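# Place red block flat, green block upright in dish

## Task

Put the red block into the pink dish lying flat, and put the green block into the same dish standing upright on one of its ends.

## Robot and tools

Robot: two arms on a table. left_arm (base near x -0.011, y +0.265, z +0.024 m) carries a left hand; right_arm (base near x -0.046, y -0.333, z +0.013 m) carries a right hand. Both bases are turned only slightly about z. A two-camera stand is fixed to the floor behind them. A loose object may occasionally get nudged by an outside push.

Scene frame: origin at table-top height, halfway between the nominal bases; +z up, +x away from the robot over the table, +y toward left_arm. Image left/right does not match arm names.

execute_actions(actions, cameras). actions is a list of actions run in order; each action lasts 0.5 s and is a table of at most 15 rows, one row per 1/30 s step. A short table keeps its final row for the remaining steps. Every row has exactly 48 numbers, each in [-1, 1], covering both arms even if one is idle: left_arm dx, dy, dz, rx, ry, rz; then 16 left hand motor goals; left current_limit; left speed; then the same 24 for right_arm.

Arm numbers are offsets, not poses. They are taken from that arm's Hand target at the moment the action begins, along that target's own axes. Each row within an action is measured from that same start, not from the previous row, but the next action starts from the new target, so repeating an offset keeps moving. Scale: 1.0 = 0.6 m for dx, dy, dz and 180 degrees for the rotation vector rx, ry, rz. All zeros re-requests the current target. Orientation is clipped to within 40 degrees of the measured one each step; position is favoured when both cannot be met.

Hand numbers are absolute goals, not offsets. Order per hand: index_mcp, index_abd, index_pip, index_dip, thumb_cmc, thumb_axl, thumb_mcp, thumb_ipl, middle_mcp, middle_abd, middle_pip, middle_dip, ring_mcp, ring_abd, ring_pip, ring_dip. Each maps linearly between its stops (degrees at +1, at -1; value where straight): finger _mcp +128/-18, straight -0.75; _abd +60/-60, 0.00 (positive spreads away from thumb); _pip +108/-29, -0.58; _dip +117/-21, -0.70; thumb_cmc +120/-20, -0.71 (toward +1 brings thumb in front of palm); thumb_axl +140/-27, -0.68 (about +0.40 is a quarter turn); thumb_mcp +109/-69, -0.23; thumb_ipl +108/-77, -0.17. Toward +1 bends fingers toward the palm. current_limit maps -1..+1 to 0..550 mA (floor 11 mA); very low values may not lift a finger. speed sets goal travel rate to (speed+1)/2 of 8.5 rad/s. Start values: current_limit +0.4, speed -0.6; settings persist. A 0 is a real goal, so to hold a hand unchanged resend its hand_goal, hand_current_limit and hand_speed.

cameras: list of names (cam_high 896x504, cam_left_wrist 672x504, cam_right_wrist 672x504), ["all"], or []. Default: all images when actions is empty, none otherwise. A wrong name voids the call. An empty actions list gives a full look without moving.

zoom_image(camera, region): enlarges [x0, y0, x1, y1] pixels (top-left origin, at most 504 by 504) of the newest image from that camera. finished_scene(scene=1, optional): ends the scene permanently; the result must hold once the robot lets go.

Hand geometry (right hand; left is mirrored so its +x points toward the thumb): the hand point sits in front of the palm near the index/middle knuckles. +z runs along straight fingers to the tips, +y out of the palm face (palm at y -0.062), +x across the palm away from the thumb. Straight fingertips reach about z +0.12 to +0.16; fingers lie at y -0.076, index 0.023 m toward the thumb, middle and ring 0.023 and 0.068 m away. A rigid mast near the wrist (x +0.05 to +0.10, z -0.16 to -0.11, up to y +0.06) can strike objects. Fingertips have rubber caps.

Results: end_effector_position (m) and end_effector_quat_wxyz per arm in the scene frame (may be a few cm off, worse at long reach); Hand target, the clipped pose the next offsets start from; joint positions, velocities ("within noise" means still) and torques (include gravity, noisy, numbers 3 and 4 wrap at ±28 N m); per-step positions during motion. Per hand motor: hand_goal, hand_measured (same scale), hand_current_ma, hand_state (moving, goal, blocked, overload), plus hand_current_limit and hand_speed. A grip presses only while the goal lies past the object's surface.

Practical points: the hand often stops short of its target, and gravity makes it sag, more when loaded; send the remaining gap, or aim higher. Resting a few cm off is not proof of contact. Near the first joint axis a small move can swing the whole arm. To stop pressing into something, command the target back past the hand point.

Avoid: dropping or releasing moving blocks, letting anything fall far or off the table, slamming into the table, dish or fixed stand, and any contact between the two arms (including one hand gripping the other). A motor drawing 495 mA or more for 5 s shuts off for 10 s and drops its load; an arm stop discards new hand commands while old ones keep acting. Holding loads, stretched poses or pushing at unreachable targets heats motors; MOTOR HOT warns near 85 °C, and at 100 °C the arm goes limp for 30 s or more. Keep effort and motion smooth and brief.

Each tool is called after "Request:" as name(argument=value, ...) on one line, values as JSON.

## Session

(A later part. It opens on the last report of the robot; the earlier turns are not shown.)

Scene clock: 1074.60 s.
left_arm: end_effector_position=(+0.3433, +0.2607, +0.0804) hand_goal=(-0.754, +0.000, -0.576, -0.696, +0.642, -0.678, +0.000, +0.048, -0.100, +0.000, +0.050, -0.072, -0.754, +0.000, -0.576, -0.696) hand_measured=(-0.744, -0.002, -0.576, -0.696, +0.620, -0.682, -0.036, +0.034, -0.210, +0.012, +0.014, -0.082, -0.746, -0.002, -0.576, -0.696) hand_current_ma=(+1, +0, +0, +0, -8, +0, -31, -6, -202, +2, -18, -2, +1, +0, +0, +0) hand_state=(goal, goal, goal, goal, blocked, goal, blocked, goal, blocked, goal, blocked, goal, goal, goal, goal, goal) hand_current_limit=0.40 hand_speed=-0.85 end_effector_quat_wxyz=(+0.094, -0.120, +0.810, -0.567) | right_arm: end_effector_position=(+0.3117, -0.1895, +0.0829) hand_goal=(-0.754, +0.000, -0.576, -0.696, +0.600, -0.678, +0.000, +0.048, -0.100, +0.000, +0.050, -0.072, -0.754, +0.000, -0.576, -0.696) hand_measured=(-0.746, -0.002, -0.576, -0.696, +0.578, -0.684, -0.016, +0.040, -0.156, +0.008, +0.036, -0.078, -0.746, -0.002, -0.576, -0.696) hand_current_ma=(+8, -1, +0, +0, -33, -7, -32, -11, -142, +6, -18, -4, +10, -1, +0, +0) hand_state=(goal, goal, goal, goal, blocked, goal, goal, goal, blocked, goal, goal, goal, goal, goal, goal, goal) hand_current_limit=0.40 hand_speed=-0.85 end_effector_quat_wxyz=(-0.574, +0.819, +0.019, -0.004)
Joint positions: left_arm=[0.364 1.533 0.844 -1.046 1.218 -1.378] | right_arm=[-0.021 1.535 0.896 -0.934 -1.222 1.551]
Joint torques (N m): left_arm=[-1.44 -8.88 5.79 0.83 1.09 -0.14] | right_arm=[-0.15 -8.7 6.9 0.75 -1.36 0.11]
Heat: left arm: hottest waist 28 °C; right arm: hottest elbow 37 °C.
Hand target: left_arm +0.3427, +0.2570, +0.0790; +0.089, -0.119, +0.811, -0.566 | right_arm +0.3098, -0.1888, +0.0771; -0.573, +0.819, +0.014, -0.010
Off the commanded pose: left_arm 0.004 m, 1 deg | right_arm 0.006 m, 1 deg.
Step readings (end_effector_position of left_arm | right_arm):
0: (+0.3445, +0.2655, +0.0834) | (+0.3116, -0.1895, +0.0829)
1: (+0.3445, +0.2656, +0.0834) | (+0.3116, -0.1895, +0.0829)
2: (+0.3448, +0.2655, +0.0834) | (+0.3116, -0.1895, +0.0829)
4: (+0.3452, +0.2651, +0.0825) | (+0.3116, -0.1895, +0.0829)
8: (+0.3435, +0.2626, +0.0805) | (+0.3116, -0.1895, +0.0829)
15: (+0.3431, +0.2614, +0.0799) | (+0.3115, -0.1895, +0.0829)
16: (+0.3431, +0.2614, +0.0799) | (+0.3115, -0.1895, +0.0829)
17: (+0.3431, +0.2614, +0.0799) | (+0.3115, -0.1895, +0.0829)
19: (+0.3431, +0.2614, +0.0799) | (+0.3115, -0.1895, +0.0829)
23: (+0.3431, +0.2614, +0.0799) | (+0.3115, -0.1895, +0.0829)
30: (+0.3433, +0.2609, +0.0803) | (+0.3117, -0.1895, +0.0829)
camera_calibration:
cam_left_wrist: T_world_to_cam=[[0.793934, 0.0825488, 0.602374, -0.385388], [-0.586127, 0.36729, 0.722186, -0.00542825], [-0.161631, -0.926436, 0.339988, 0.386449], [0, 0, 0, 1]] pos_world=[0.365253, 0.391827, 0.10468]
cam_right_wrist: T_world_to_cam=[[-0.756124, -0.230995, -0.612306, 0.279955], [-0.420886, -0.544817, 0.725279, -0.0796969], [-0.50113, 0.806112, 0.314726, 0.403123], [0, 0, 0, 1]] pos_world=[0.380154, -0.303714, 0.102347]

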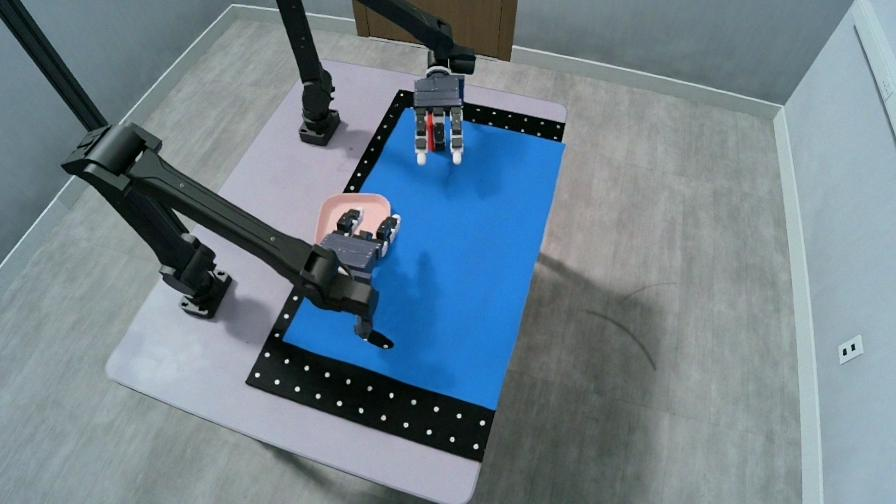

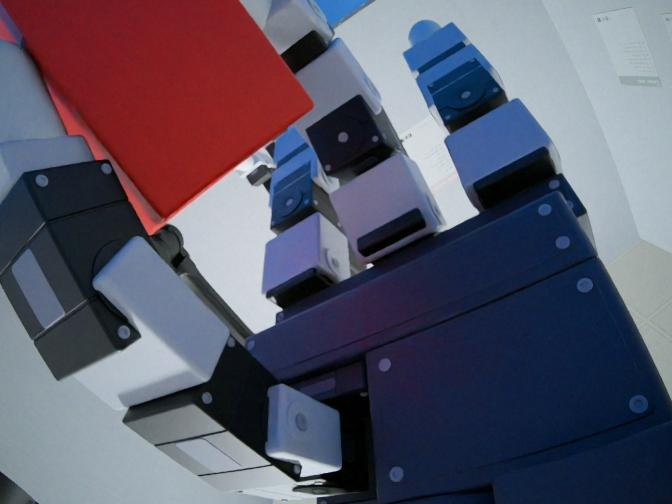

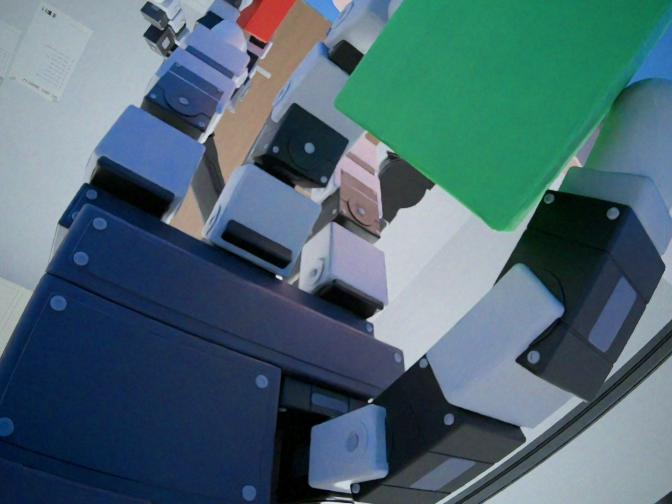

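Request:
execute_actions(actions=[[[0,-0.04,-0.0145,0,0,0,-0.754,0,-0.576,-0.696,0.643,-0.678,0.03,0.06,-0.05,0,0.051,-0.072,-0.754,0,-0.576,-0.696,0.4,-0.85,0,-0.04,-0.0145,0,0,0,-0.754,0,-0.576,-0.696,0.6,-0.678,0.03,0.06,-0.05,0,0.051,-0.072,-0.754,0,-0.576,-0.696,0.4,-0.85]],[[0,-0.04,-0.0145,0,0,0,-0.754,0,-0.576,-0.696,0.643,-0.678,0.03,0.06,-0.05,0,0.051,-0.072,-0.754,0,-0.576,-0.696,0.4,-0.85,0,-0.04,-0.0145,0,0,0,-0.754,0,-0.576,-0.696,0.6,-0.678,0.03,0.06,-0.05,0,0.051,-0.072,-0.754,0,-0.576,-0.696,0.4,-0.85]]], cameras=["all"])

Request:
zoom_image(camera="cam_high", region=[370, 60, 500, 190])

Request:
zoom_image(camera="cam_high", region=[290, 180, 420, 340])

Scene clock: 1171.30 s.
left_arm: end_effector_position=(+0.3283, +0.2547, +0.1135) hand_goal=(-0.754, +0.000, -0.576, -0.696, +0.642, -0.678, +0.030, +0.060, -0.050, +0.000, +0.050, -0.072, -0.754, +0.000, -0.576, -0.696) hand_measured=(-0.744, -0.002, -0.576, -0.696, +0.604, -0.686, -0.036, +0.034, -0.184, +0.018, -0.002, -0.094, -0.746, -0.002, -0.576, -0.696) hand_current_ma=(+1, +0, +0, +0, -22, -2, -105, -19, -295, +4, -41, -7, +1, +0, +0, +0) hand_state=(goal, goal, goal, goal, blocked, goal, blocked, blocked, blocked, goal, blocked, blocked, goal, goal, goal, goal) hand_current_limit=0.40 hand_speed=-0.85 end_effector_quat_wxyz=(+0.076, -0.132, +0.808, -0.569) | right_arm: end_effector_position=(+0.2927, -0.1901, +0.1114) hand_goal=(-0.754, +0.000, -0.576, -0.696, +0.600, -0.678, +0.030, +0.060, -0.050, +0.000, +0.050, -0.072, -0.754, +0.000, -0.576, -0.696) hand_measured=(-0.746, -0.002, -0.576, -0.696, +0.598, -0.680, +0.028, +0.058, -0.050, +0.004, +0.046, -0.076, -0.746, -0.002, -0.576, -0.696) hand_current_ma=(+8, -1, +0, +0, -1, -2, -3, -3, +0, +2, -3, -3, +10, -1, +0, +0) hand_state=(goal, goal, goal, goal, goal, goal, goal, goal, goal, goal, goal, goal, goal, goal, goal, goal) hand_current_limit=0.40 hand_speed=-0.85 end_effector_quat_wxyz=(-0.573, +0.819, +0.001, -0.027)
Joint positions: left_arm=[0.362 1.458 0.862 -1.177 1.217 -1.385] | right_arm=[-0.021 1.473 0.911 -1.063 -1.222 1.559]
Joint torques (N m): left_arm=[-1.2 -9.35 9.26 0.09 1.2 -0.12] | right_arm=[0.09 -9.58 11.48 0.05 -1.37 0.06]
Heat: left arm: hottest waist 28 °C; right arm: hottest elbow 37 °C.
Hand target: left_arm +0.3423, +0.2567, +0.1302; +0.089, -0.119, +0.811, -0.566 | right_arm +0.3097, -0.1886, +0.1281; -0.573, +0.819, +0.014, -0.010
Off the commanded pose: left_arm 0.022 m, 2 deg | right_arm 0.024 m, 2 deg.
Step readings (end_effector_position of left_arm | right_arm):
0: (+0.3433, +0.2607, +0.0804) | (+0.3117, -0.1895, +0.0829)
1: (+0.3433, +0.2607, +0.0804) | (+0.3117, -0.1895, +0.0829)
2: (+0.3430, +0.2606, +0.0806) | (+0.3113, -0.1895, +0.0829)
4: (+0.3407, +0.2596, +0.0822) | (+0.3086, -0.1896, +0.0835)
8: (+0.3363, +0.2579, +0.0870) | (+0.3033, -0.1897, +0.0863)
15: (+0.3341, +0.2570, +0.0903) | (+0.3009, -0.1898, +0.0897)
16: (+0.3338, +0.2569, +0.0904) | (+0.3006, -0.1898, +0.0898)
17: (+0.3329, +0.2566, +0.0910) | (+0.2994, -0.1898, +0.0903)
19: (+0.3294, +0.2552, +0.0942) | (+0.2958, -0.1900, +0.0934)
23: (+0.3259, +0.2537, +0.1044) | (+0.2912, -0.1901, +0.1032)
30: (+0.3291, +0.2550, +0.1133) | (+0.2934, -0.1900, +0.1112)
camera_calibration:
cam_left_wrist: T_world_to_cam=[[0.818094, 0.0907894, 0.567873, -0.399069], [-0.556012, 0.37707, 0.740722, -0.050263], [-0.146878, -0.921724, 0.358959, 0.358975], [0, 0, 0, 1]] pos_world=[0.351255, 0.38606, 0.134994]
cam_right_wrist: T_world_to_cam=[[-0.791507, -0.230323, -0.566099, 0.288321], [-0.378682, -0.542214, 0.750069, -0.123276], [-0.479705, 0.808056, 0.341947, 0.376062], [0, 0, 0, 1]] pos_world=[0.361925, -0.304314, 0.12709]

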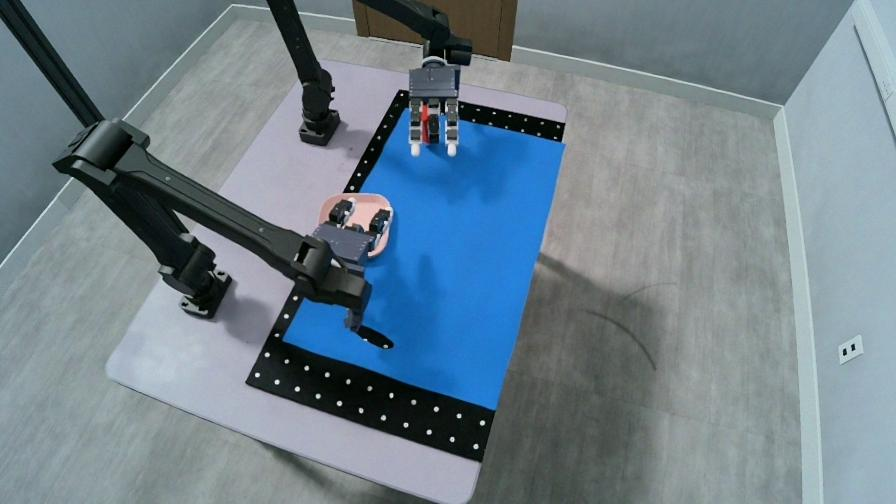

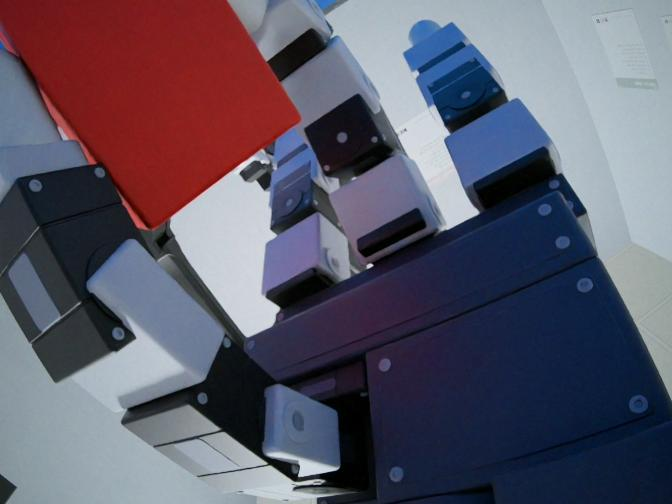

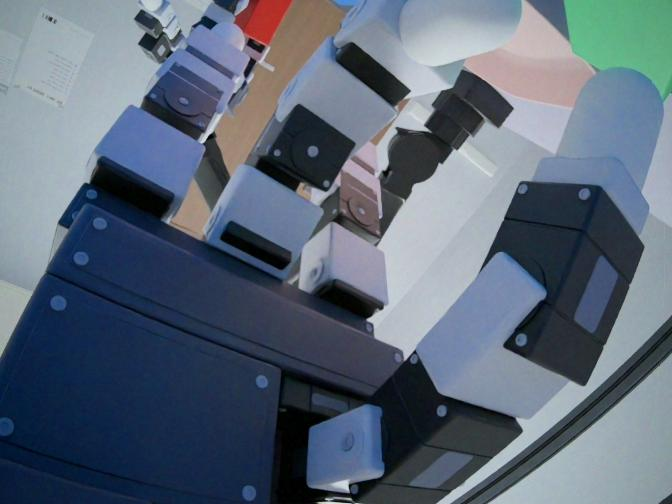

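Scaled by 3.877.

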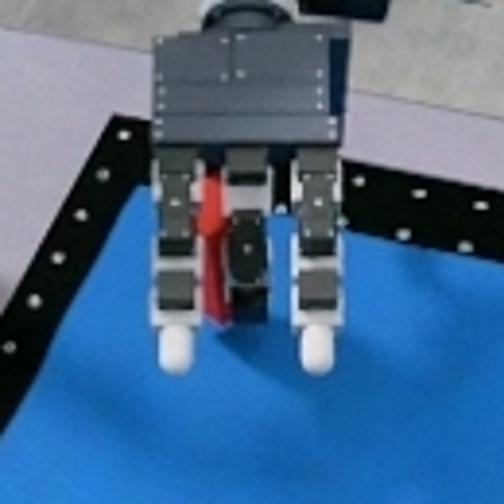

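Scaled by 3.150.

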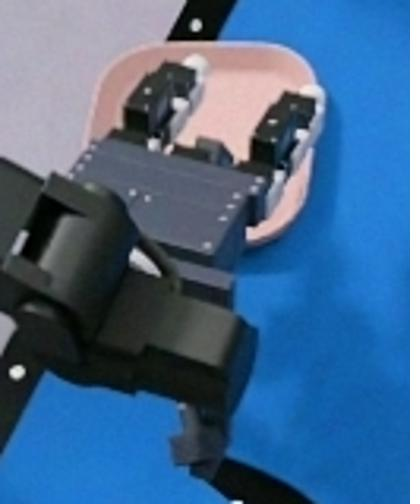

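Request:
execute_actions(actions=[[[0,-0.0625,-0.0228,0,0,0,-0.754,0,-0.576,-0.696,0.643,-0.678,0.03,0.06,-0.05,0,0.051,-0.072,-0.754,0,-0.576,-0.696,0.4,-0.85,0,-0.08,-0.029,0,0,0,-0.754,0,-0.576,-0.696,0.6,-0.678,-0.169,0.049,-0.37,0,0.051,-0.072,-0.754,0,-0.576,-0.696,0.4,-0.6]],[[0,-0.0625,-0.0228,0,0,0,-0.754,0,-0.576,-0.696,0.643,-0.678,0.03,0.06,-0.05,0,0.051,-0.072,-0.754,0,-0.576,-0.696,0.4,-0.85,0,-0.1,-0.036,0,0,0,-0.754,0,-0.576,-0.696,0.6,-0.678,-0.169,0.049,-0.37,0,0.051,-0.072,-0.754,0,-0.576,-0.696,0.4,-0.6]]], cameras=["all"])

Request:
zoom_image(camera="cam_high", region=[370, 60, 500, 190])

Request:
zoom_image(camera="cam_high", region=[290, 180, 420, 340])

Scene clock: 1194.63 s.
left_arm: end_effector_position=(+0.3293, +0.2548, +0.1921) hand_goal=(-0.754, +0.000, -0.576, -0.696, +0.642, -0.678, +0.030, +0.060, -0.050, +0.000, +0.050, -0.072, -0.754, +0.000, -0.576, -0.696) hand_measured=(-0.744, -0.002, -0.576, -0.696, +0.604, -0.686, -0.036, +0.034, -0.184, +0.018, -0.002, -0.094, -0.746, -0.002, -0.576, -0.696) hand_current_ma=(+1, +0, +0, +0, -22, -2, -105, -19, -293, +4, -41, -8, +1, +0, +0, +0) hand_state=(goal, goal, goal, goal, blocked, goal, blocked, blocked, blocked, goal, blocked, blocked, goal, goal, goal, goal) hand_current_limit=0.40 hand_speed=-0.85 end_effector_quat_wxyz=(+0.074, -0.135, +0.808, -0.569) | right_arm: end_effector_position=(+0.2956, -0.1898, +0.2295) hand_goal=(-0.754, +0.000, -0.576, -0.696, +0.600, -0.678, -0.170, +0.048, -0.370, +0.000, +0.050, -0.072, -0.754, +0.000, -0.576, -0.696) hand_measured=(-0.746, -0.002, -0.576, -0.696, +0.598, -0.680, -0.168, +0.050, -0.358, +0.002, +0.048, -0.076, -0.744, -0.002, -0.576, -0.696) hand_current_ma=(+9, -1, +0, +0, -1, -2, +3, +1, +15, +1, -1, -2, +11, -1, +0, +0) hand_state=(goal, goal, goal, goal, goal, goal, goal, goal, goal, goal, goal, goal, goal, goal, goal, goal) hand_current_limit=0.40 hand_speed=-0.60 end_effector_quat_wxyz=(-0.573, +0.819, +0.000, -0.023)
Joint positions: left_arm=[0.361 1.356 0.991 -1.405 1.215 -1.395] | right_arm=[-0.021 1.345 1.117 -1.375 -1.222 1.578]
Joint torques (N m): left_arm=[-1.03 -8.59 10.29 -0.03 1.25 -0.01] | right_arm=[0.73 -7.88 13.03 -0.01 -1.31 -0.03]
Heat: left arm: hottest elbow 30 °C; right arm: hottest elbow 38 °C.
Hand target: left_arm +0.3416, +0.2564, +0.2099; +0.089, -0.119, +0.811, -0.566 | right_arm +0.3098, -0.1883, +0.2430; -0.573, +0.819, +0.014, -0.010
Off the commanded pose: left_arm 0.022 m, 3 deg | right_arm 0.020 m, 2 deg.
Step readings (end_effector_position of left_arm | right_arm):
0: (+0.3283, +0.2547, +0.1135) | (+0.2927, -0.1901, +0.1114)
1: (+0.3281, +0.2546, +0.1135) | (+0.2926, -0.1901, +0.1117)
2: (+0.3276, +0.2544, +0.1146) | (+0.2916, -0.1901, +0.1131)
4: (+0.3254, +0.2536, +0.1205) | (+0.2890, -0.1903, +0.1209)
8: (+0.3270, +0.2539, +0.1392) | (+0.2916, -0.1902, +0.1463)
15: (+0.3305, +0.2553, +0.1539) | (+0.2972, -0.1898, +0.1665)
16: (+0.3299, +0.2550, +0.1541) | (+0.2963, -0.1898, +0.1668)
17: (+0.3290, +0.2547, +0.1551) | (+0.2948, -0.1900, +0.1682)
19: (+0.3269, +0.2539, +0.1604) | (+0.2916, -0.1902, +0.1759)
23: (+0.3286, +0.2546, +0.1774) | (+0.2946, -0.1900, +0.2037)
30: (+0.3306, +0.2554, +0.1918) | (+0.2982, -0.1897, +0.2292)
camera_calibration:
cam_left_wrist: T_world_to_cam=[[0.821439, 0.0923434, 0.56277, -0.445032], [-0.552086, 0.376138, 0.744125, -0.109783], [-0.142964, -0.921951, 0.359956, 0.329592], [0, 0, 0, 1]] pos_world=[0.352077, 0.386257, 0.213504]
cam_right_wrist: T_world_to_cam=[[-0.790626, -0.22496, -0.569476, 0.35901], [-0.385619, -0.539501, 0.74849, -0.207754], [-0.475613, 0.811376, 0.339795, 0.336835], [0, 0, 0, 1]] pos_world=[0.363932, -0.30462, 0.245494]

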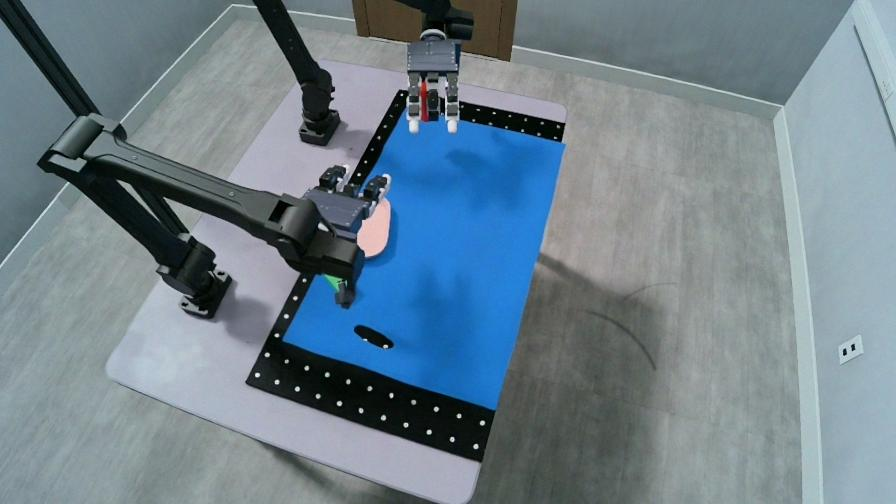

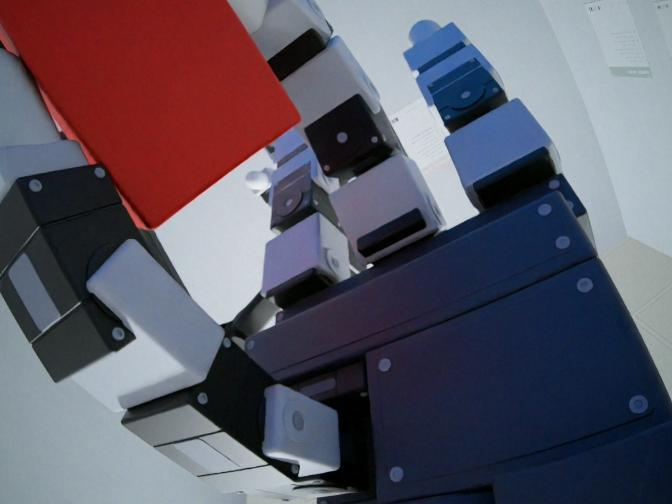

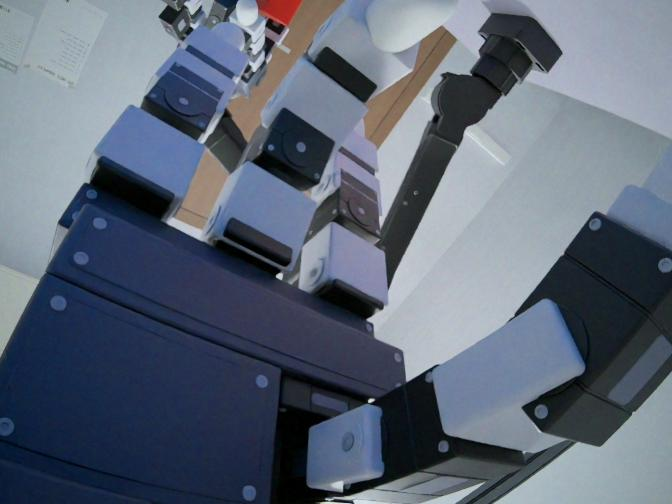

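Scaled by 3.877.

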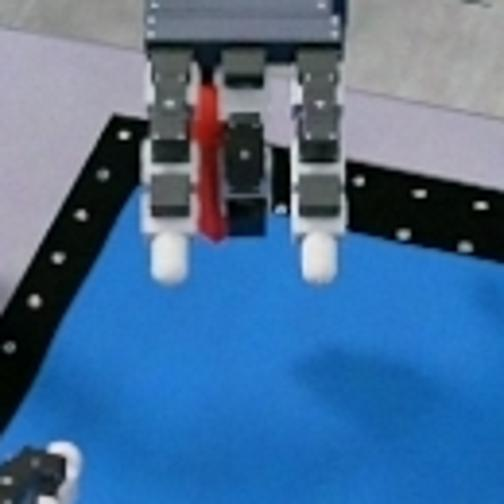

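Scaled by 3.150.

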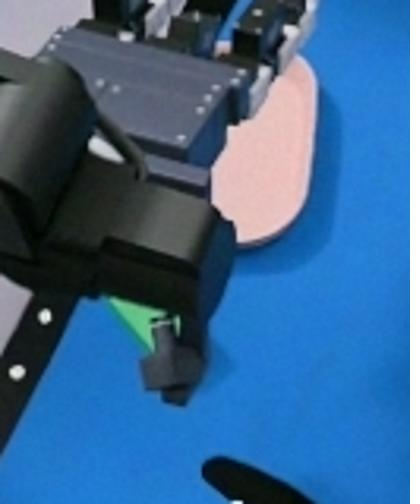

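Request:
execute_actions(actions=[[[0.106,-0.0515,0.127,0,0.0731,0.0267,-0.754,0,-0.576,-0.696,0.643,-0.678,0.03,0.06,-0.05,0,0.051,-0.072,-0.754,0,-0.576,-0.696,0.4,-0.85,0.019,0.047,-0.129,0,0.0653,0.0238,-0.754,0,-0.576,-0.696,0.6,-0.678,-0.169,0.049,-0.37,0,0.051,-0.072,-0.754,0,-0.576,-0.696,0.4,-0.6]],[[0.0695,-0.059,0.147,0,0.0731,0.0267,-0.754,0,-0.576,-0.696,0.643,-0.678,0.03,0.06,-0.05,0,0.051,-0.072,-0.754,0,-0.576,-0.696,0.4,-0.85,0.048,0.0445,-0.122,0,0.0653,0.0238,-0.754,0,-0.576,-0.696,0.6,-0.678,-0.169,0.049,-0.37,0,0.051,-0.072,-0.754,0,-0.576,-0.696,0.4,-0.6]],[[0.029,-0.063,0.158,0,0.0731,0.0267,-0.754,0,-0.576,-0.696,0.643,-0.678,0.03,0.06,-0.05,0,0.051,-0.072,-0.754,0,-0.576,-0.696,0.4,-0.85,0,0,0,0,0,0,-0.754,0,-0.576,-0.696,0.6,-0.678,-0.169,0.049,-0.37,0,0.051,-0.072,-0.754,0,-0.576,-0.696,0.4,-0.6]]], cameras=["all"])

Request:
zoom_image(camera="cam_high", region=[290, 130, 450, 310])

Scene clock: 1236.00 s.
left_arm: end_effector_position=(+0.2144, -0.0261, +0.2029) hand_goal=(-0.754, +0.000, -0.576, -0.696, +0.642, -0.678, +0.030, +0.060, -0.050, +0.000, +0.050, -0.072, -0.754, +0.000, -0.576, -0.696) hand_measured=(-0.744, -0.002, -0.576, -0.696, +0.602, -0.688, -0.036, +0.034, -0.178, +0.022, -0.006, -0.096, -0.746, -0.002, -0.576, -0.696) hand_current_ma=(+2, +0, +0, +0, -26, -2, -105, -19, -269, +5, -48, -9, +1, +0, +0, +0) hand_state=(goal, goal, goal, goal, blocked, goal, blocked, blocked, blocked, blocked, blocked, blocked, goal, goal, goal, goal) hand_current_limit=0.40 hand_speed=-0.85 end_effector_quat_wxyz=(-0.141, +0.177, +0.801, -0.554) | right_arm: end_effector_position=(+0.3231, -0.3486, +0.2307) hand_goal=(-0.754, +0.000, -0.576, -0.696, +0.600, -0.678, -0.170, +0.048, -0.370, +0.000, +0.050, -0.072, -0.754, +0.000, -0.576, -0.696) hand_measured=(-0.746, -0.002, -0.576, -0.696, +0.598, -0.680, -0.168, +0.050, -0.362, +0.002, +0.048, -0.076, -0.744, -0.002, -0.576, -0.696) hand_current_ma=(+9, -1, +0, +0, -1, -2, +1, +1, +10, +1, -1, -2, +11, -1, +0, +0) hand_state=(goal, goal, goal, goal, goal, goal, goal, goal, goal, goal, goal, goal, goal, goal, goal, goal) hand_current_limit=0.40 hand_speed=-0.60 end_effector_quat_wxyz=(-0.563, +0.801, -0.175, +0.104)
Joint positions: left_arm=[-0.544 1.294 0.967 -1.059 1.21 -1.799] | right_arm=[-0.46 1.34 1.117 -1.382 -1.219 1.568]
Joint torques (N m): left_arm=[0.09 -7.18 11.11 1.48 1.15 -0.24] | right_arm=[-0.15 -6.65 13.01 0.16 -1.52 -0.02]
Heat: left arm: hottest elbow 32 °C; right arm: hottest elbow 40 °C.
Hand target: left_arm +0.2319, -0.0349, +0.2169; -0.120, +0.179, +0.802, -0.558 | right_arm +0.3381, -0.3521, +0.2430; -0.562, +0.803, -0.164, +0.114
Off the commanded pose: left_arm 0.024 m, 2 deg | right_arm 0.020 m, 2 deg.
Step readings (end_effector_position of left_arm | right_arm):
0: (+0.3293, +0.2548, +0.1921) | (+0.2957, -0.1898, +0.2295)
1: (+0.3292, +0.2544, +0.1922) | (+0.2957, -0.1900, +0.2295)
2: (+0.3284, +0.2522, +0.1923) | (+0.2966, -0.1920, +0.2295)
4: (+0.3246, +0.2370, +0.1938) | (+0.3020, -0.2061, +0.2297)
8: (+0.3087, +0.1867, +0.2002) | (+0.3152, -0.2528, +0.2308)
15: (+0.3040, +0.1605, +0.2065) | (+0.3158, -0.2707, +0.2310)
16: (+0.3047, +0.1603, +0.2064) | (+0.3158, -0.2708, +0.2310)
17: (+0.3037, +0.1579, +0.2061) | (+0.3161, -0.2725, +0.2310)
19: (+0.2979, +0.1426, +0.2055) | (+0.3186, -0.2863, +0.2311)
23: (+0.2733, +0.0921, +0.2053) | (+0.3235, -0.3324, +0.2307)
30: (+0.2678, +0.0635, +0.2064) | (+0.3231, -0.3486, +0.2307)
31: (+0.2688, +0.0630, +0.2063) | (+0.3231, -0.3486, +0.2307)
32: (+0.2681, +0.0606, +0.2061) | (+0.3231, -0.3486, +0.2307)
34: (+0.2599, +0.0463, +0.2056) | (+0.3231, -0.3486, +0.2307)
38: (+0.2230, +0.0010, +0.2058) | (+0.3231, -0.3486, +0.2307)
45: (+0.2124, -0.0247, +0.2025) | (+0.3231, -0.3486, +0.2307)
camera_calibration:
cam_left_wrist: T_world_to_cam=[[0.653444, -0.503341, 0.565384, -0.310801], [-0.143777, 0.650775, 0.745533, -0.156202], [-0.743195, -0.568454, 0.352876, 0.189587], [0, 0, 0, 1]] pos_world=[0.321533, 0.0529852, 0.225275]
cam_right_wrist: T_world_to_cam=[[-0.808211, 0.126616, -0.57512, 0.475245], [-0.581849, -0.32229, 0.746713, -0.144165], [-0.0908098, 0.938135, 0.33415, 0.39945], [0, 0, 0, 1]] pos_world=[0.33649, -0.481374, 0.247497]

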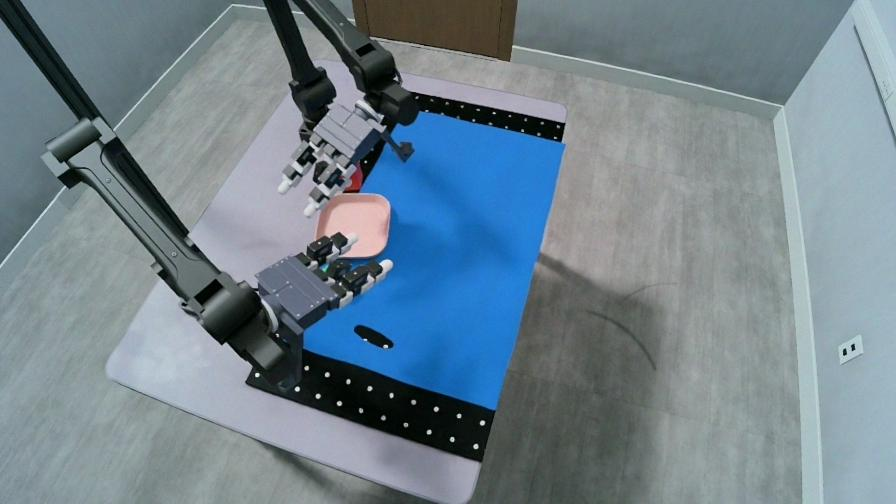

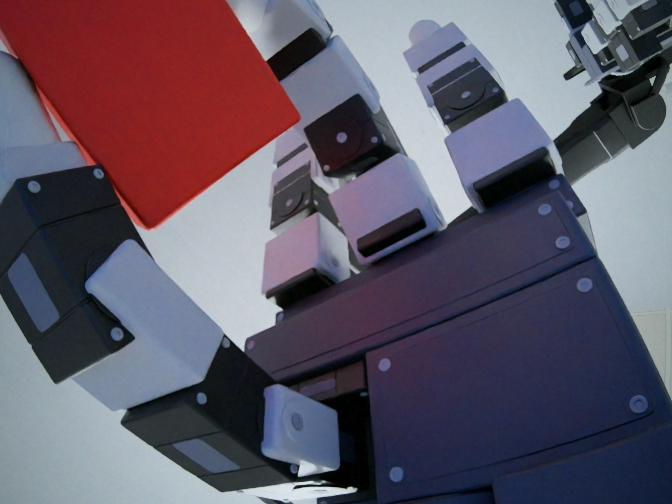

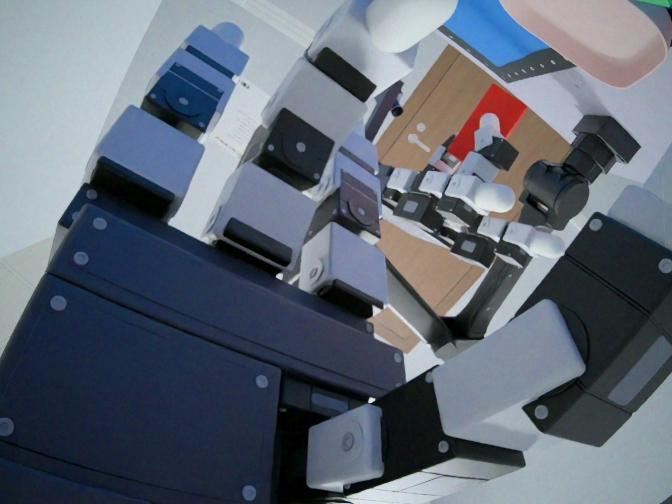

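Scaled by 2.800.

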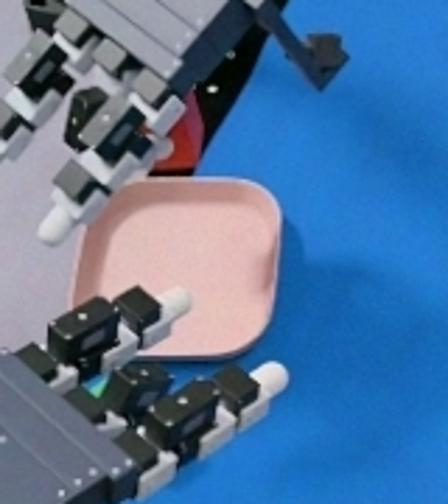

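Request:
zoom_image(camera="cam_right_wrist", region=[400, 60, 560, 180])

Request:
zoom_image(camera="cam_right_wrist", region=[432, 0, 672, 100])

Scaled by 3.150 from the camera's 672x504 image, which has a finer 960x720 frame.

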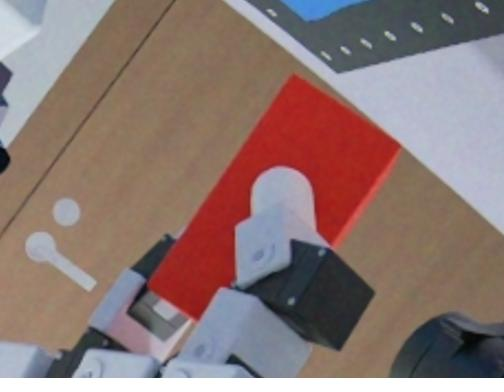

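Scaled by 2.100 from the camera's 672x504 image, which has a finer 960x720 frame.

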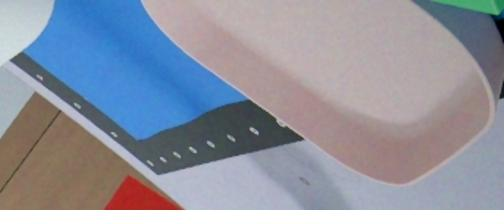

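Request:
execute_actions(actions=[[[-0.0185,0.0635,0.04,-0.0601,-0.0428,0.1176,-1,0,-1,-1,0.643,-0.678,0.03,0.06,-0.05,0,0.051,-0.072,-0.754,0,-0.576,-0.696,0.4,-0.7,0,0,0,0,0,0,-0.754,0,-0.576,-0.696,0.6,-0.678,-0.169,0.049,-0.37,0,0.051,-0.072,-0.754,0,-0.576,-0.696,0.4,-0.6]],[[0.01,0.056,0.0525,-0.0601,-0.0428,0.1176,-1,0,-1,-1,0.643,-0.678,0.03,0.06,-0.05,0,0.051,-0.072,-0.754,0,-0.576,-0.696,0.4,-0.7,0,0,0,0,0,0,-0.754,0,-0.576,-0.696,0.6,-0.678,-0.169,0.049,-0.37,0,0.051,-0.072,-0.754,0,-0.576,-0.696,0.4,-0.6]]], cameras=["all"])

Request:
zoom_image(camera="cam_high", region=[290, 130, 450, 310])

Request:
zoom_image(camera="cam_right_wrist", region=[400, 0, 672, 200])

Scene clock: 1410.10 s.
left_arm: end_effector_position=(+0.2424, -0.0534, +0.1166) hand_goal=(-1.000, +0.000, -1.000, -1.000, +0.642, -0.678, +0.030, +0.060, -0.050, +0.000, +0.050, -0.072, -0.754, +0.000, -0.576, -0.696) hand_measured=(-0.986, -0.002, -0.994, -0.996, +0.596, -0.690, -0.036, +0.034, -0.178, +0.022, -0.006, -0.096, -0.746, -0.002, -0.576, -0.696) hand_current_ma=(+4, +0, +0, +0, -33, -3, -105, -19, -265, +5, -48, -9, +1, +0, +0, +0) hand_state=(goal, goal, goal, goal, blocked, goal, blocked, blocked, blocked, blocked, blocked, blocked, goal, goal, goal, goal) hand_current_limit=0.40 hand_speed=-0.70 end_effector_quat_wxyz=(+0.207, +0.389, +0.794, -0.419) | right_arm: end_effector_position=(+0.3231, -0.3486, +0.2307) hand_goal=(-0.754, +0.000, -0.576, -0.696, +0.600, -0.678, -0.170, +0.048, -0.370, +0.000, +0.050, -0.072, -0.754, +0.000, -0.576, -0.696) hand_measured=(-0.746, -0.002, -0.576, -0.696, +0.598, -0.680, -0.168, +0.050, -0.362, +0.002, +0.048, -0.076, -0.744, -0.002, -0.576, -0.696) hand_current_ma=(+9, -1, +0, +0, -1, -2, +1, +1, +10, +1, -1, -2, +11, -1, +0, +0) hand_state=(goal, goal, goal, goal, goal, goal, goal, goal, goal, goal, goal, goal, goal, goal, goal, goal) hand_current_limit=0.40 hand_speed=-0.60 end_effector_quat_wxyz=(-0.563, +0.801, -0.175, +0.104)
Joint positions: left_arm=[-0.827 1.112 0.555 -0.191 0.597 -1.746] | right_arm=[-0.46 1.34 1.117 -1.382 -1.219 1.568]
Joint torques (N m): left_arm=[-1.38 -6.89 8.16 3.51 0.21 0.2] | right_arm=[0.91 -7.18 13.45 -0.03 -1.51 0.01]
Heat: left arm: hottest elbow 34 °C; right arm: hottest elbow 45 °C.
Hand target: left_arm +0.2450, -0.0615, +0.1290; +0.228, +0.399, +0.780, -0.425 | right_arm +0.3381, -0.3521, +0.2430; -0.562, +0.803, -0.164, +0.114
Off the commanded pose: left_arm 0.015 m, 3 deg | right_arm 0.020 m, 2 deg.
Step readings (end_effector_position of left_arm | right_arm):
0: (+0.2143, -0.0261, +0.2029) | (+0.3231, -0.3486, +0.2307)
1: (+0.2150, -0.0260, +0.2024) | (+0.3231, -0.3486, +0.2307)
2: (+0.2206, -0.0254, +0.1986) | (+0.3231, -0.3486, +0.2307)
4: (+0.2357, -0.0278, +0.1875) | (+0.3231, -0.3486, +0.2307)
8: (+0.2407, -0.0372, +0.1704) | (+0.3231, -0.3486, +0.2307)
15: (+0.2356, -0.0427, +0.1635) | (+0.3231, -0.3486, +0.2307)
16: (+0.2372, -0.0426, +0.1633) | (+0.3231, -0.3486, +0.2307)
17: (+0.2422, -0.0423, +0.1604) | (+0.3231, -0.3486, +0.2307)
19: (+0.2518, -0.0413, +0.1510) | (+0.3231, -0.3486, +0.2307)
23: (+0.2412, -0.0445, +0.1255) | (+0.3231, -0.3486, +0.2307)
30: (+0.2360, -0.0498, +0.1101) | (+0.3231, -0.3486, +0.2307)
camera_calibration:
cam_left_wrist: T_world_to_cam=[[0.00223234, -0.519926, 0.854209, -0.170785], [-0.670091, 0.633284, 0.387208, 0.0982902], [-0.742276, -0.573262, -0.346984, 0.306464], [0, 0, 0, 1]] pos_world=[0.293725, 0.0246429, 0.214165]
cam_right_wrist: T_world_to_cam=[[-0.808211, 0.126616, -0.57512, 0.475245], [-0.581849, -0.32229, 0.746713, -0.144165], [-0.0908098, 0.938135, 0.33415, 0.39945], [0, 0, 0, 1]] pos_world=[0.33649, -0.481374, 0.247497]

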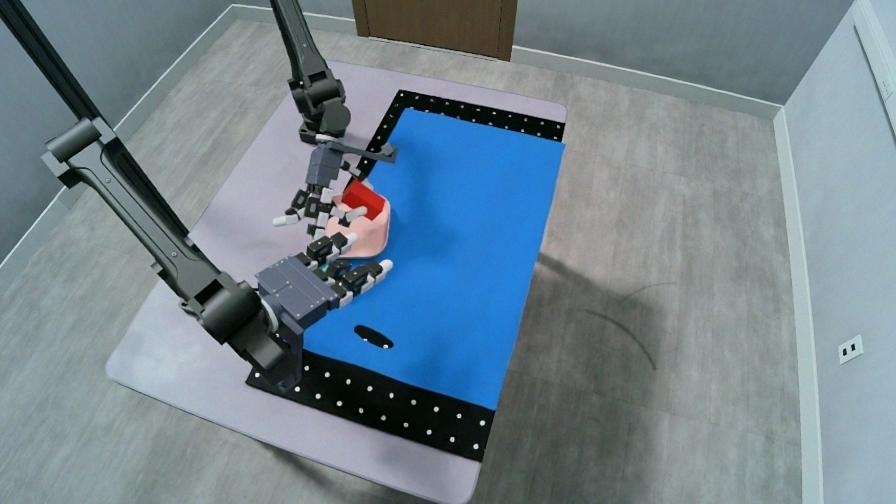

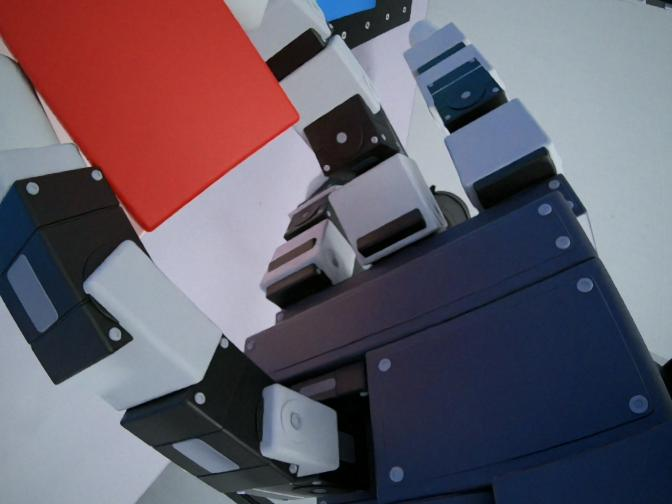

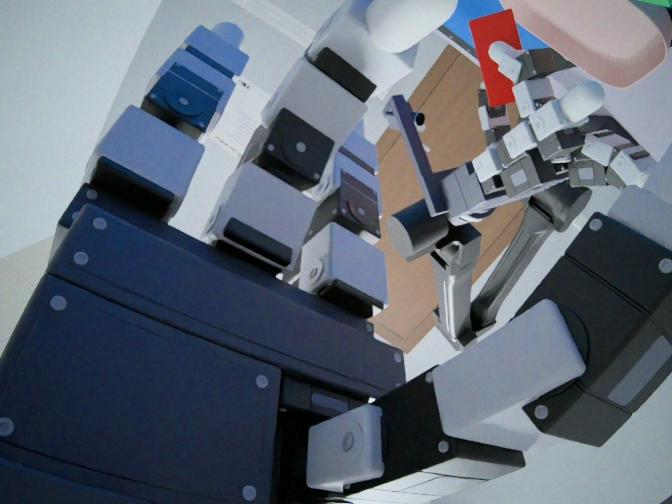

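Scaled by 2.800.

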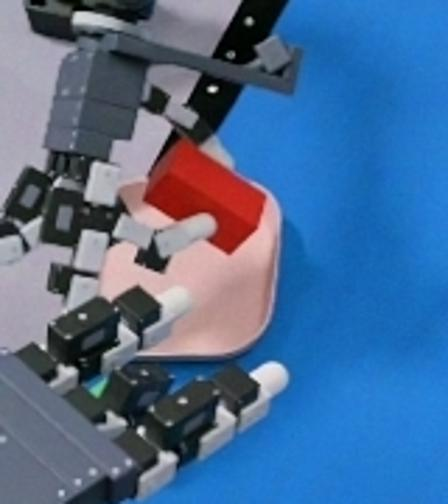

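Scaled by 1.853 from the camera's 672x504 image, which has a finer 960x720 frame.

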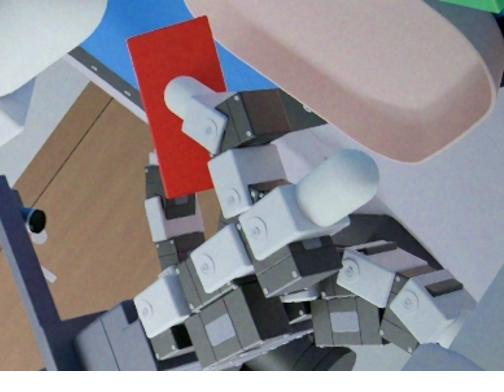

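Request:
zoom_image(camera="cam_high", region=[320, 165, 410, 265])

Scaled by 5.040.

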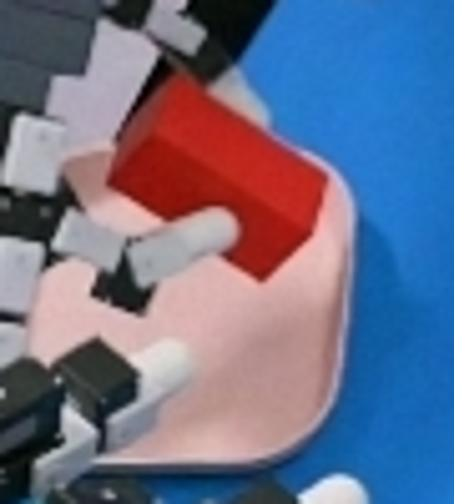

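Request:
execute_actions(actions=[[[0.038,0.0065,0.015,0,0,0,-1,0,-1,-1,0.643,-0.678,0.03,0.06,-0.05,0,0.051,-0.072,-0.754,0,-0.576,-0.696,0.4,-0.7,0,0,0,0,0,0,-0.754,0,-0.576,-0.696,0.6,-0.678,-0.169,0.049,-0.37,0,0.051,-0.072,-0.754,0,-0.576,-0.696,0.4,-0.6]],[[0.038,0.0065,0.015,0,0,0,-1,0,-1,-1,0.643,-0.678,0.03,0.06,-0.05,0,0.051,-0.072,-0.754,0,-0.576,-0.696,0.4,-0.7,0,0,0,0,0,0,-0.754,0,-0.576,-0.696,0.6,-0.678,-0.169,0.049,-0.37,0,0.051,-0.072,-0.754,0,-0.576,-0.696,0.4,-0.6]]], cameras=["cam_high", "cam_right_wrist"])

Request:
zoom_image(camera="cam_high", region=[310, 165, 410, 265])

Request:
zoom_image(camera="cam_right_wrist", region=[400, 0, 672, 200])

Scene clock: 1459.40 s.
left_arm: end_effector_position=(+0.2244, -0.0478, +0.0819) hand_goal=(-1.000, +0.000, -1.000, -1.000, +0.642, -0.678, +0.030, +0.060, -0.050, +0.000, +0.050, -0.072, -0.754, +0.000, -0.576, -0.696) hand_measured=(-0.986, -0.002, -0.994, -0.996, +0.596, -0.690, -0.036, +0.034, -0.178, +0.022, -0.006, -0.096, -0.746, -0.002, -0.576, -0.696) hand_current_ma=(+4, +0, +0, +0, -34, -3, -105, -19, -265, +5, -48, -9, +1, +0, +0, +0) hand_state=(goal, goal, goal, goal, blocked, goal, blocked, blocked, blocked, blocked, blocked, blocked, goal, goal, goal, goal) hand_current_limit=0.40 hand_speed=-0.70 end_effector_quat_wxyz=(+0.223, +0.397, +0.784, -0.422) | right_arm: end_effector_position=(+0.3231, -0.3486, +0.2307) hand_goal=(-0.754, +0.000, -0.576, -0.696, +0.600, -0.678, -0.170, +0.048, -0.370, +0.000, +0.050, -0.072, -0.754, +0.000, -0.576, -0.696) hand_measured=(-0.746, -0.002, -0.576, -0.696, +0.598, -0.680, -0.168, +0.050, -0.362, +0.002, +0.048, -0.076, -0.744, -0.002, -0.576, -0.696) hand_current_ma=(+9, -1, +0, +0, -1, -2, +1, +1, +10, +1, -1, -2, +11, -1, +0, +0) hand_state=(goal, goal, goal, goal, goal, goal, goal, goal, goal, goal, goal, goal, goal, goal, goal, goal) hand_current_limit=0.40 hand_speed=-0.60 end_effector_quat_wxyz=(-0.563, +0.801, -0.175, +0.104)
Joint positions: left_arm=[-0.864 1.132 0.435 -0.005 0.568 -1.76] | right_arm=[-0.46 1.34 1.117 -1.382 -1.219 1.568]
Joint torques (N m): left_arm=[-1.44 -3.84 7.87 3.58 0.13 0.09] | right_arm=[0.26 -7.41 13.11 0.38 -1.57 0.05]
Heat: left arm: hottest elbow 34 °C; right arm: hottest elbow 45 °C.
Hand target: left_arm +0.2251, -0.0547, +0.0839; +0.228, +0.399, +0.780, -0.425 | right_arm +0.3381, -0.3521, +0.2430; -0.562, +0.803, -0.164, +0.114
Off the commanded pose: left_arm 0.007 m, 1 deg | right_arm 0.020 m, 2 deg.
Step readings (end_effector_position of left_arm | right_arm):
0: (+0.2424, -0.0534, +0.1166) | (+0.3231, -0.3486, +0.2307)
1: (+0.2421, -0.0534, +0.1164) | (+0.3231, -0.3486, +0.2307)
2: (+0.2422, -0.0538, +0.1161) | (+0.3231, -0.3486, +0.2307)
4: (+0.2419, -0.0538, +0.1134) | (+0.3231, -0.3486, +0.2307)
8: (+0.2349, -0.0500, +0.1026) | (+0.3231, -0.3486, +0.2307)
15: (+0.2333, -0.0503, +0.1006) | (+0.3231, -0.3486, +0.2307)
16: (+0.2337, -0.0505, +0.1008) | (+0.3231, -0.3486, +0.2307)
17: (+0.2338, -0.0509, +0.1007) | (+0.3231, -0.3486, +0.2307)
19: (+0.2334, -0.0511, +0.0990) | (+0.3231, -0.3486, +0.2307)
23: (+0.2269, -0.0482, +0.0885) | (+0.3231, -0.3486, +0.2307)
30: (+0.2238, -0.0470, +0.0810) | (+0.3231, -0.3486, +0.2307)
camera_calibration:
cam_right_wrist: T_world_to_cam=[[-0.808211, 0.126616, -0.57512, 0.475245], [-0.581849, -0.32229, 0.746713, -0.144165], [-0.0908098, 0.938135, 0.33415, 0.39945], [0, 0, 0, 1]] pos_world=[0.33649, -0.481374, 0.247497]
Images, in order (width x height): cam_high 896x504, cam_right_wrist 672x504.

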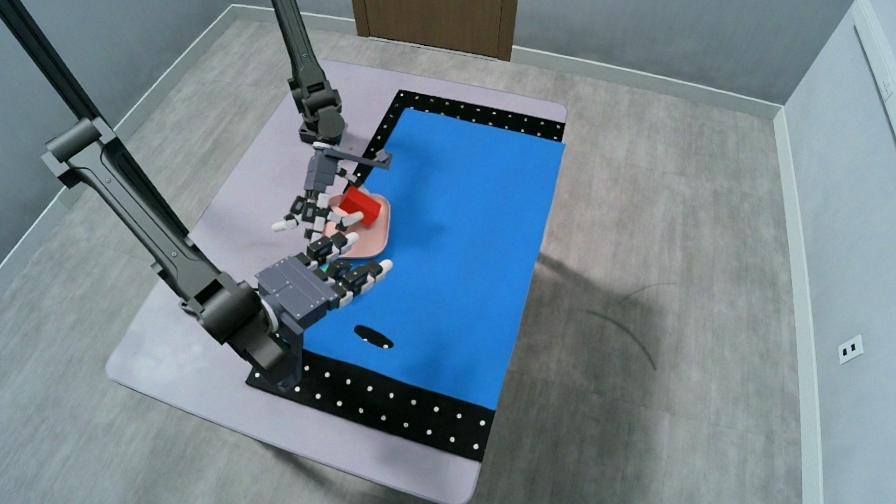

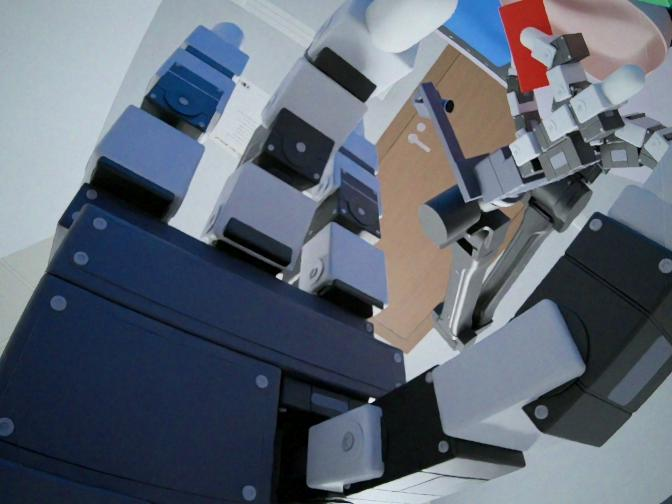

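Scaled by 5.040.

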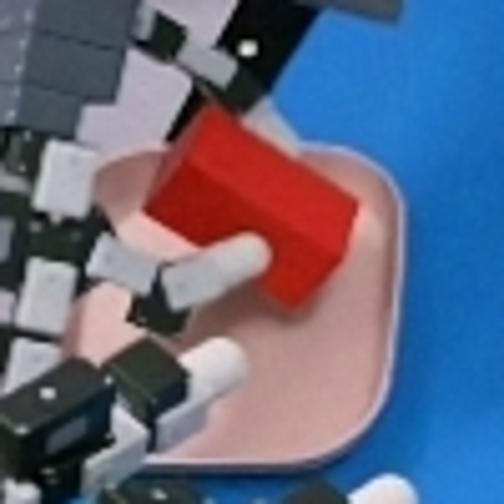

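Scaled by 1.853 from the camera's 672x504 image, which has a finer 960x720 frame.

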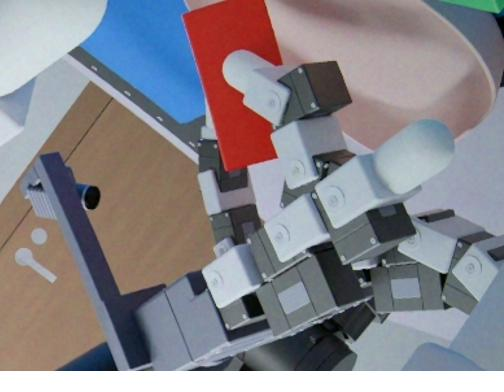

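Request:
execute_actions(actions=[[[0.028,0.014,0.0197,0,0,0,-1,0,-1,-1,0.643,-0.678,0.03,0.06,-0.05,0,0.051,-0.072,-0.754,0,-0.576,-0.696,0.4,-0.7,0,0,0,0,0,0,-0.754,0,-0.576,-0.696,0.6,-0.678,-0.169,0.049,-0.37,0,0.051,-0.072,-0.754,0,-0.576,-0.696,0.4,-0.6]]], cameras=["cam_high"])

Request:
zoom_image(camera="cam_high", region=[310, 165, 410, 265])

Scene clock: 1471.53 s.
left_arm: end_effector_position=(+0.2231, -0.0505, +0.0636) hand_goal=(-1.000, +0.000, -1.000, -1.000, +0.642, -0.678, +0.030, +0.060, -0.050, +0.000, +0.050, -0.072, -0.754, +0.000, -0.576, -0.696) hand_measured=(-0.986, -0.002, -0.994, -0.996, +0.596, -0.690, -0.036, +0.034, -0.172, +0.022, -0.006, -0.096, -0.746, -0.002, -0.576, -0.696) hand_current_ma=(+4, +0, +0, +0, -34, -3, -105, -19, -242, +5, -48, -9, +1, +0, +0, +0) hand_state=(goal, goal, goal, goal, blocked, goal, blocked, blocked, blocked, blocked, blocked, blocked, goal, goal, goal, goal) hand_current_limit=0.40 hand_speed=-0.70 end_effector_quat_wxyz=(+0.227, +0.398, +0.782, -0.423) | right_arm: end_effector_position=(+0.3231, -0.3486, +0.2307) hand_goal=(-0.754, +0.000, -0.576, -0.696, +0.600, -0.678, -0.170, +0.048, -0.370, +0.000, +0.050, -0.072, -0.754, +0.000, -0.576, -0.696) hand_measured=(-0.746, -0.002, -0.576, -0.696, +0.598, -0.680, -0.168, +0.050, -0.362, +0.002, +0.048, -0.076, -0.744, -0.002, -0.576, -0.696) hand_current_ma=(+9, -1, +0, +0, -1, -2, +1, +1, +10, +1, -1, -2, +11, -1, +0, +0) hand_state=(goal, goal, goal, goal, goal, goal, goal, goal, goal, goal, goal, goal, goal, goal, goal, goal) hand_current_limit=0.40 hand_speed=-0.60 end_effector_quat_wxyz=(-0.563, +0.801, -0.175, +0.104)
Joint positions: left_arm=[-0.874 1.192 0.405 0.097 0.562 -1.764] | right_arm=[-0.46 1.34 1.117 -1.382 -1.219 1.568]
Joint torques (N m): left_arm=[-1.38 -4.72 7.01 3.59 0.16 0.09] | right_arm=[0.85 -6.95 13.14 0.34 -1.5 0.07]
Heat: left arm: hottest elbow 33 °C; right arm: hottest elbow 45 °C.
Hand target: left_arm +0.2224, -0.0547, +0.0618; +0.228, +0.399, +0.780, -0.425 | right_arm +0.3381, -0.3521, +0.2430; -0.562, +0.803, -0.164, +0.114
Off the commanded pose: left_arm 0.005 m, 0 deg | right_arm 0.020 m, 2 deg.
Step readings (end_effector_position of left_arm | right_arm):
0: (+0.2244, -0.0478, +0.0818) | (+0.3231, -0.3486, +0.2307)
1: (+0.2244, -0.0479, +0.0818) | (+0.3231, -0.3486, +0.2307)
2: (+0.2247, -0.0483, +0.0816) | (+0.3231, -0.3486, +0.2307)
4: (+0.2256, -0.0498, +0.0794) | (+0.3231, -0.3486, +0.2307)
8: (+0.2236, -0.0485, +0.0671) | (+0.3231, -0.3486, +0.2307)
15: (+0.2229, -0.0503, +0.0638) | (+0.3231, -0.3486, +0.2307)
Images, in order (width x height): cam_high 896x504.

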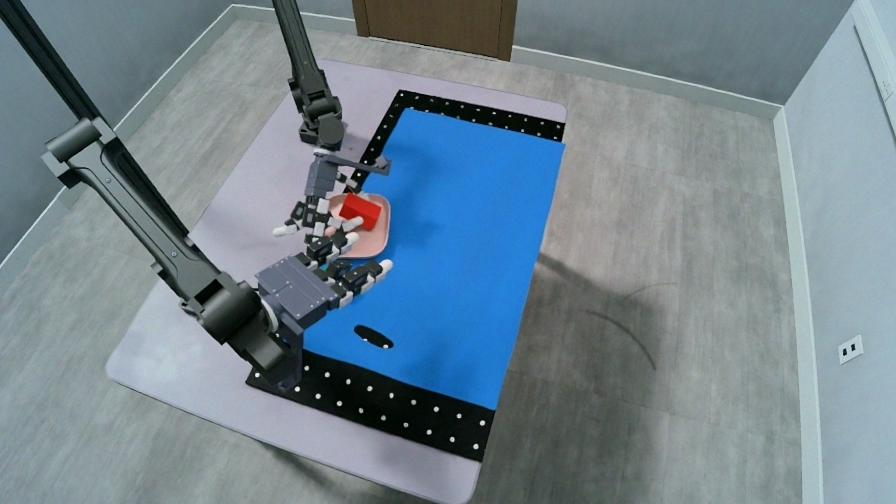

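Scaled by 5.040.

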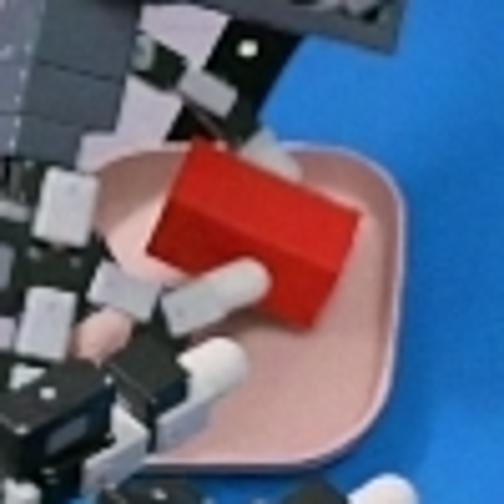

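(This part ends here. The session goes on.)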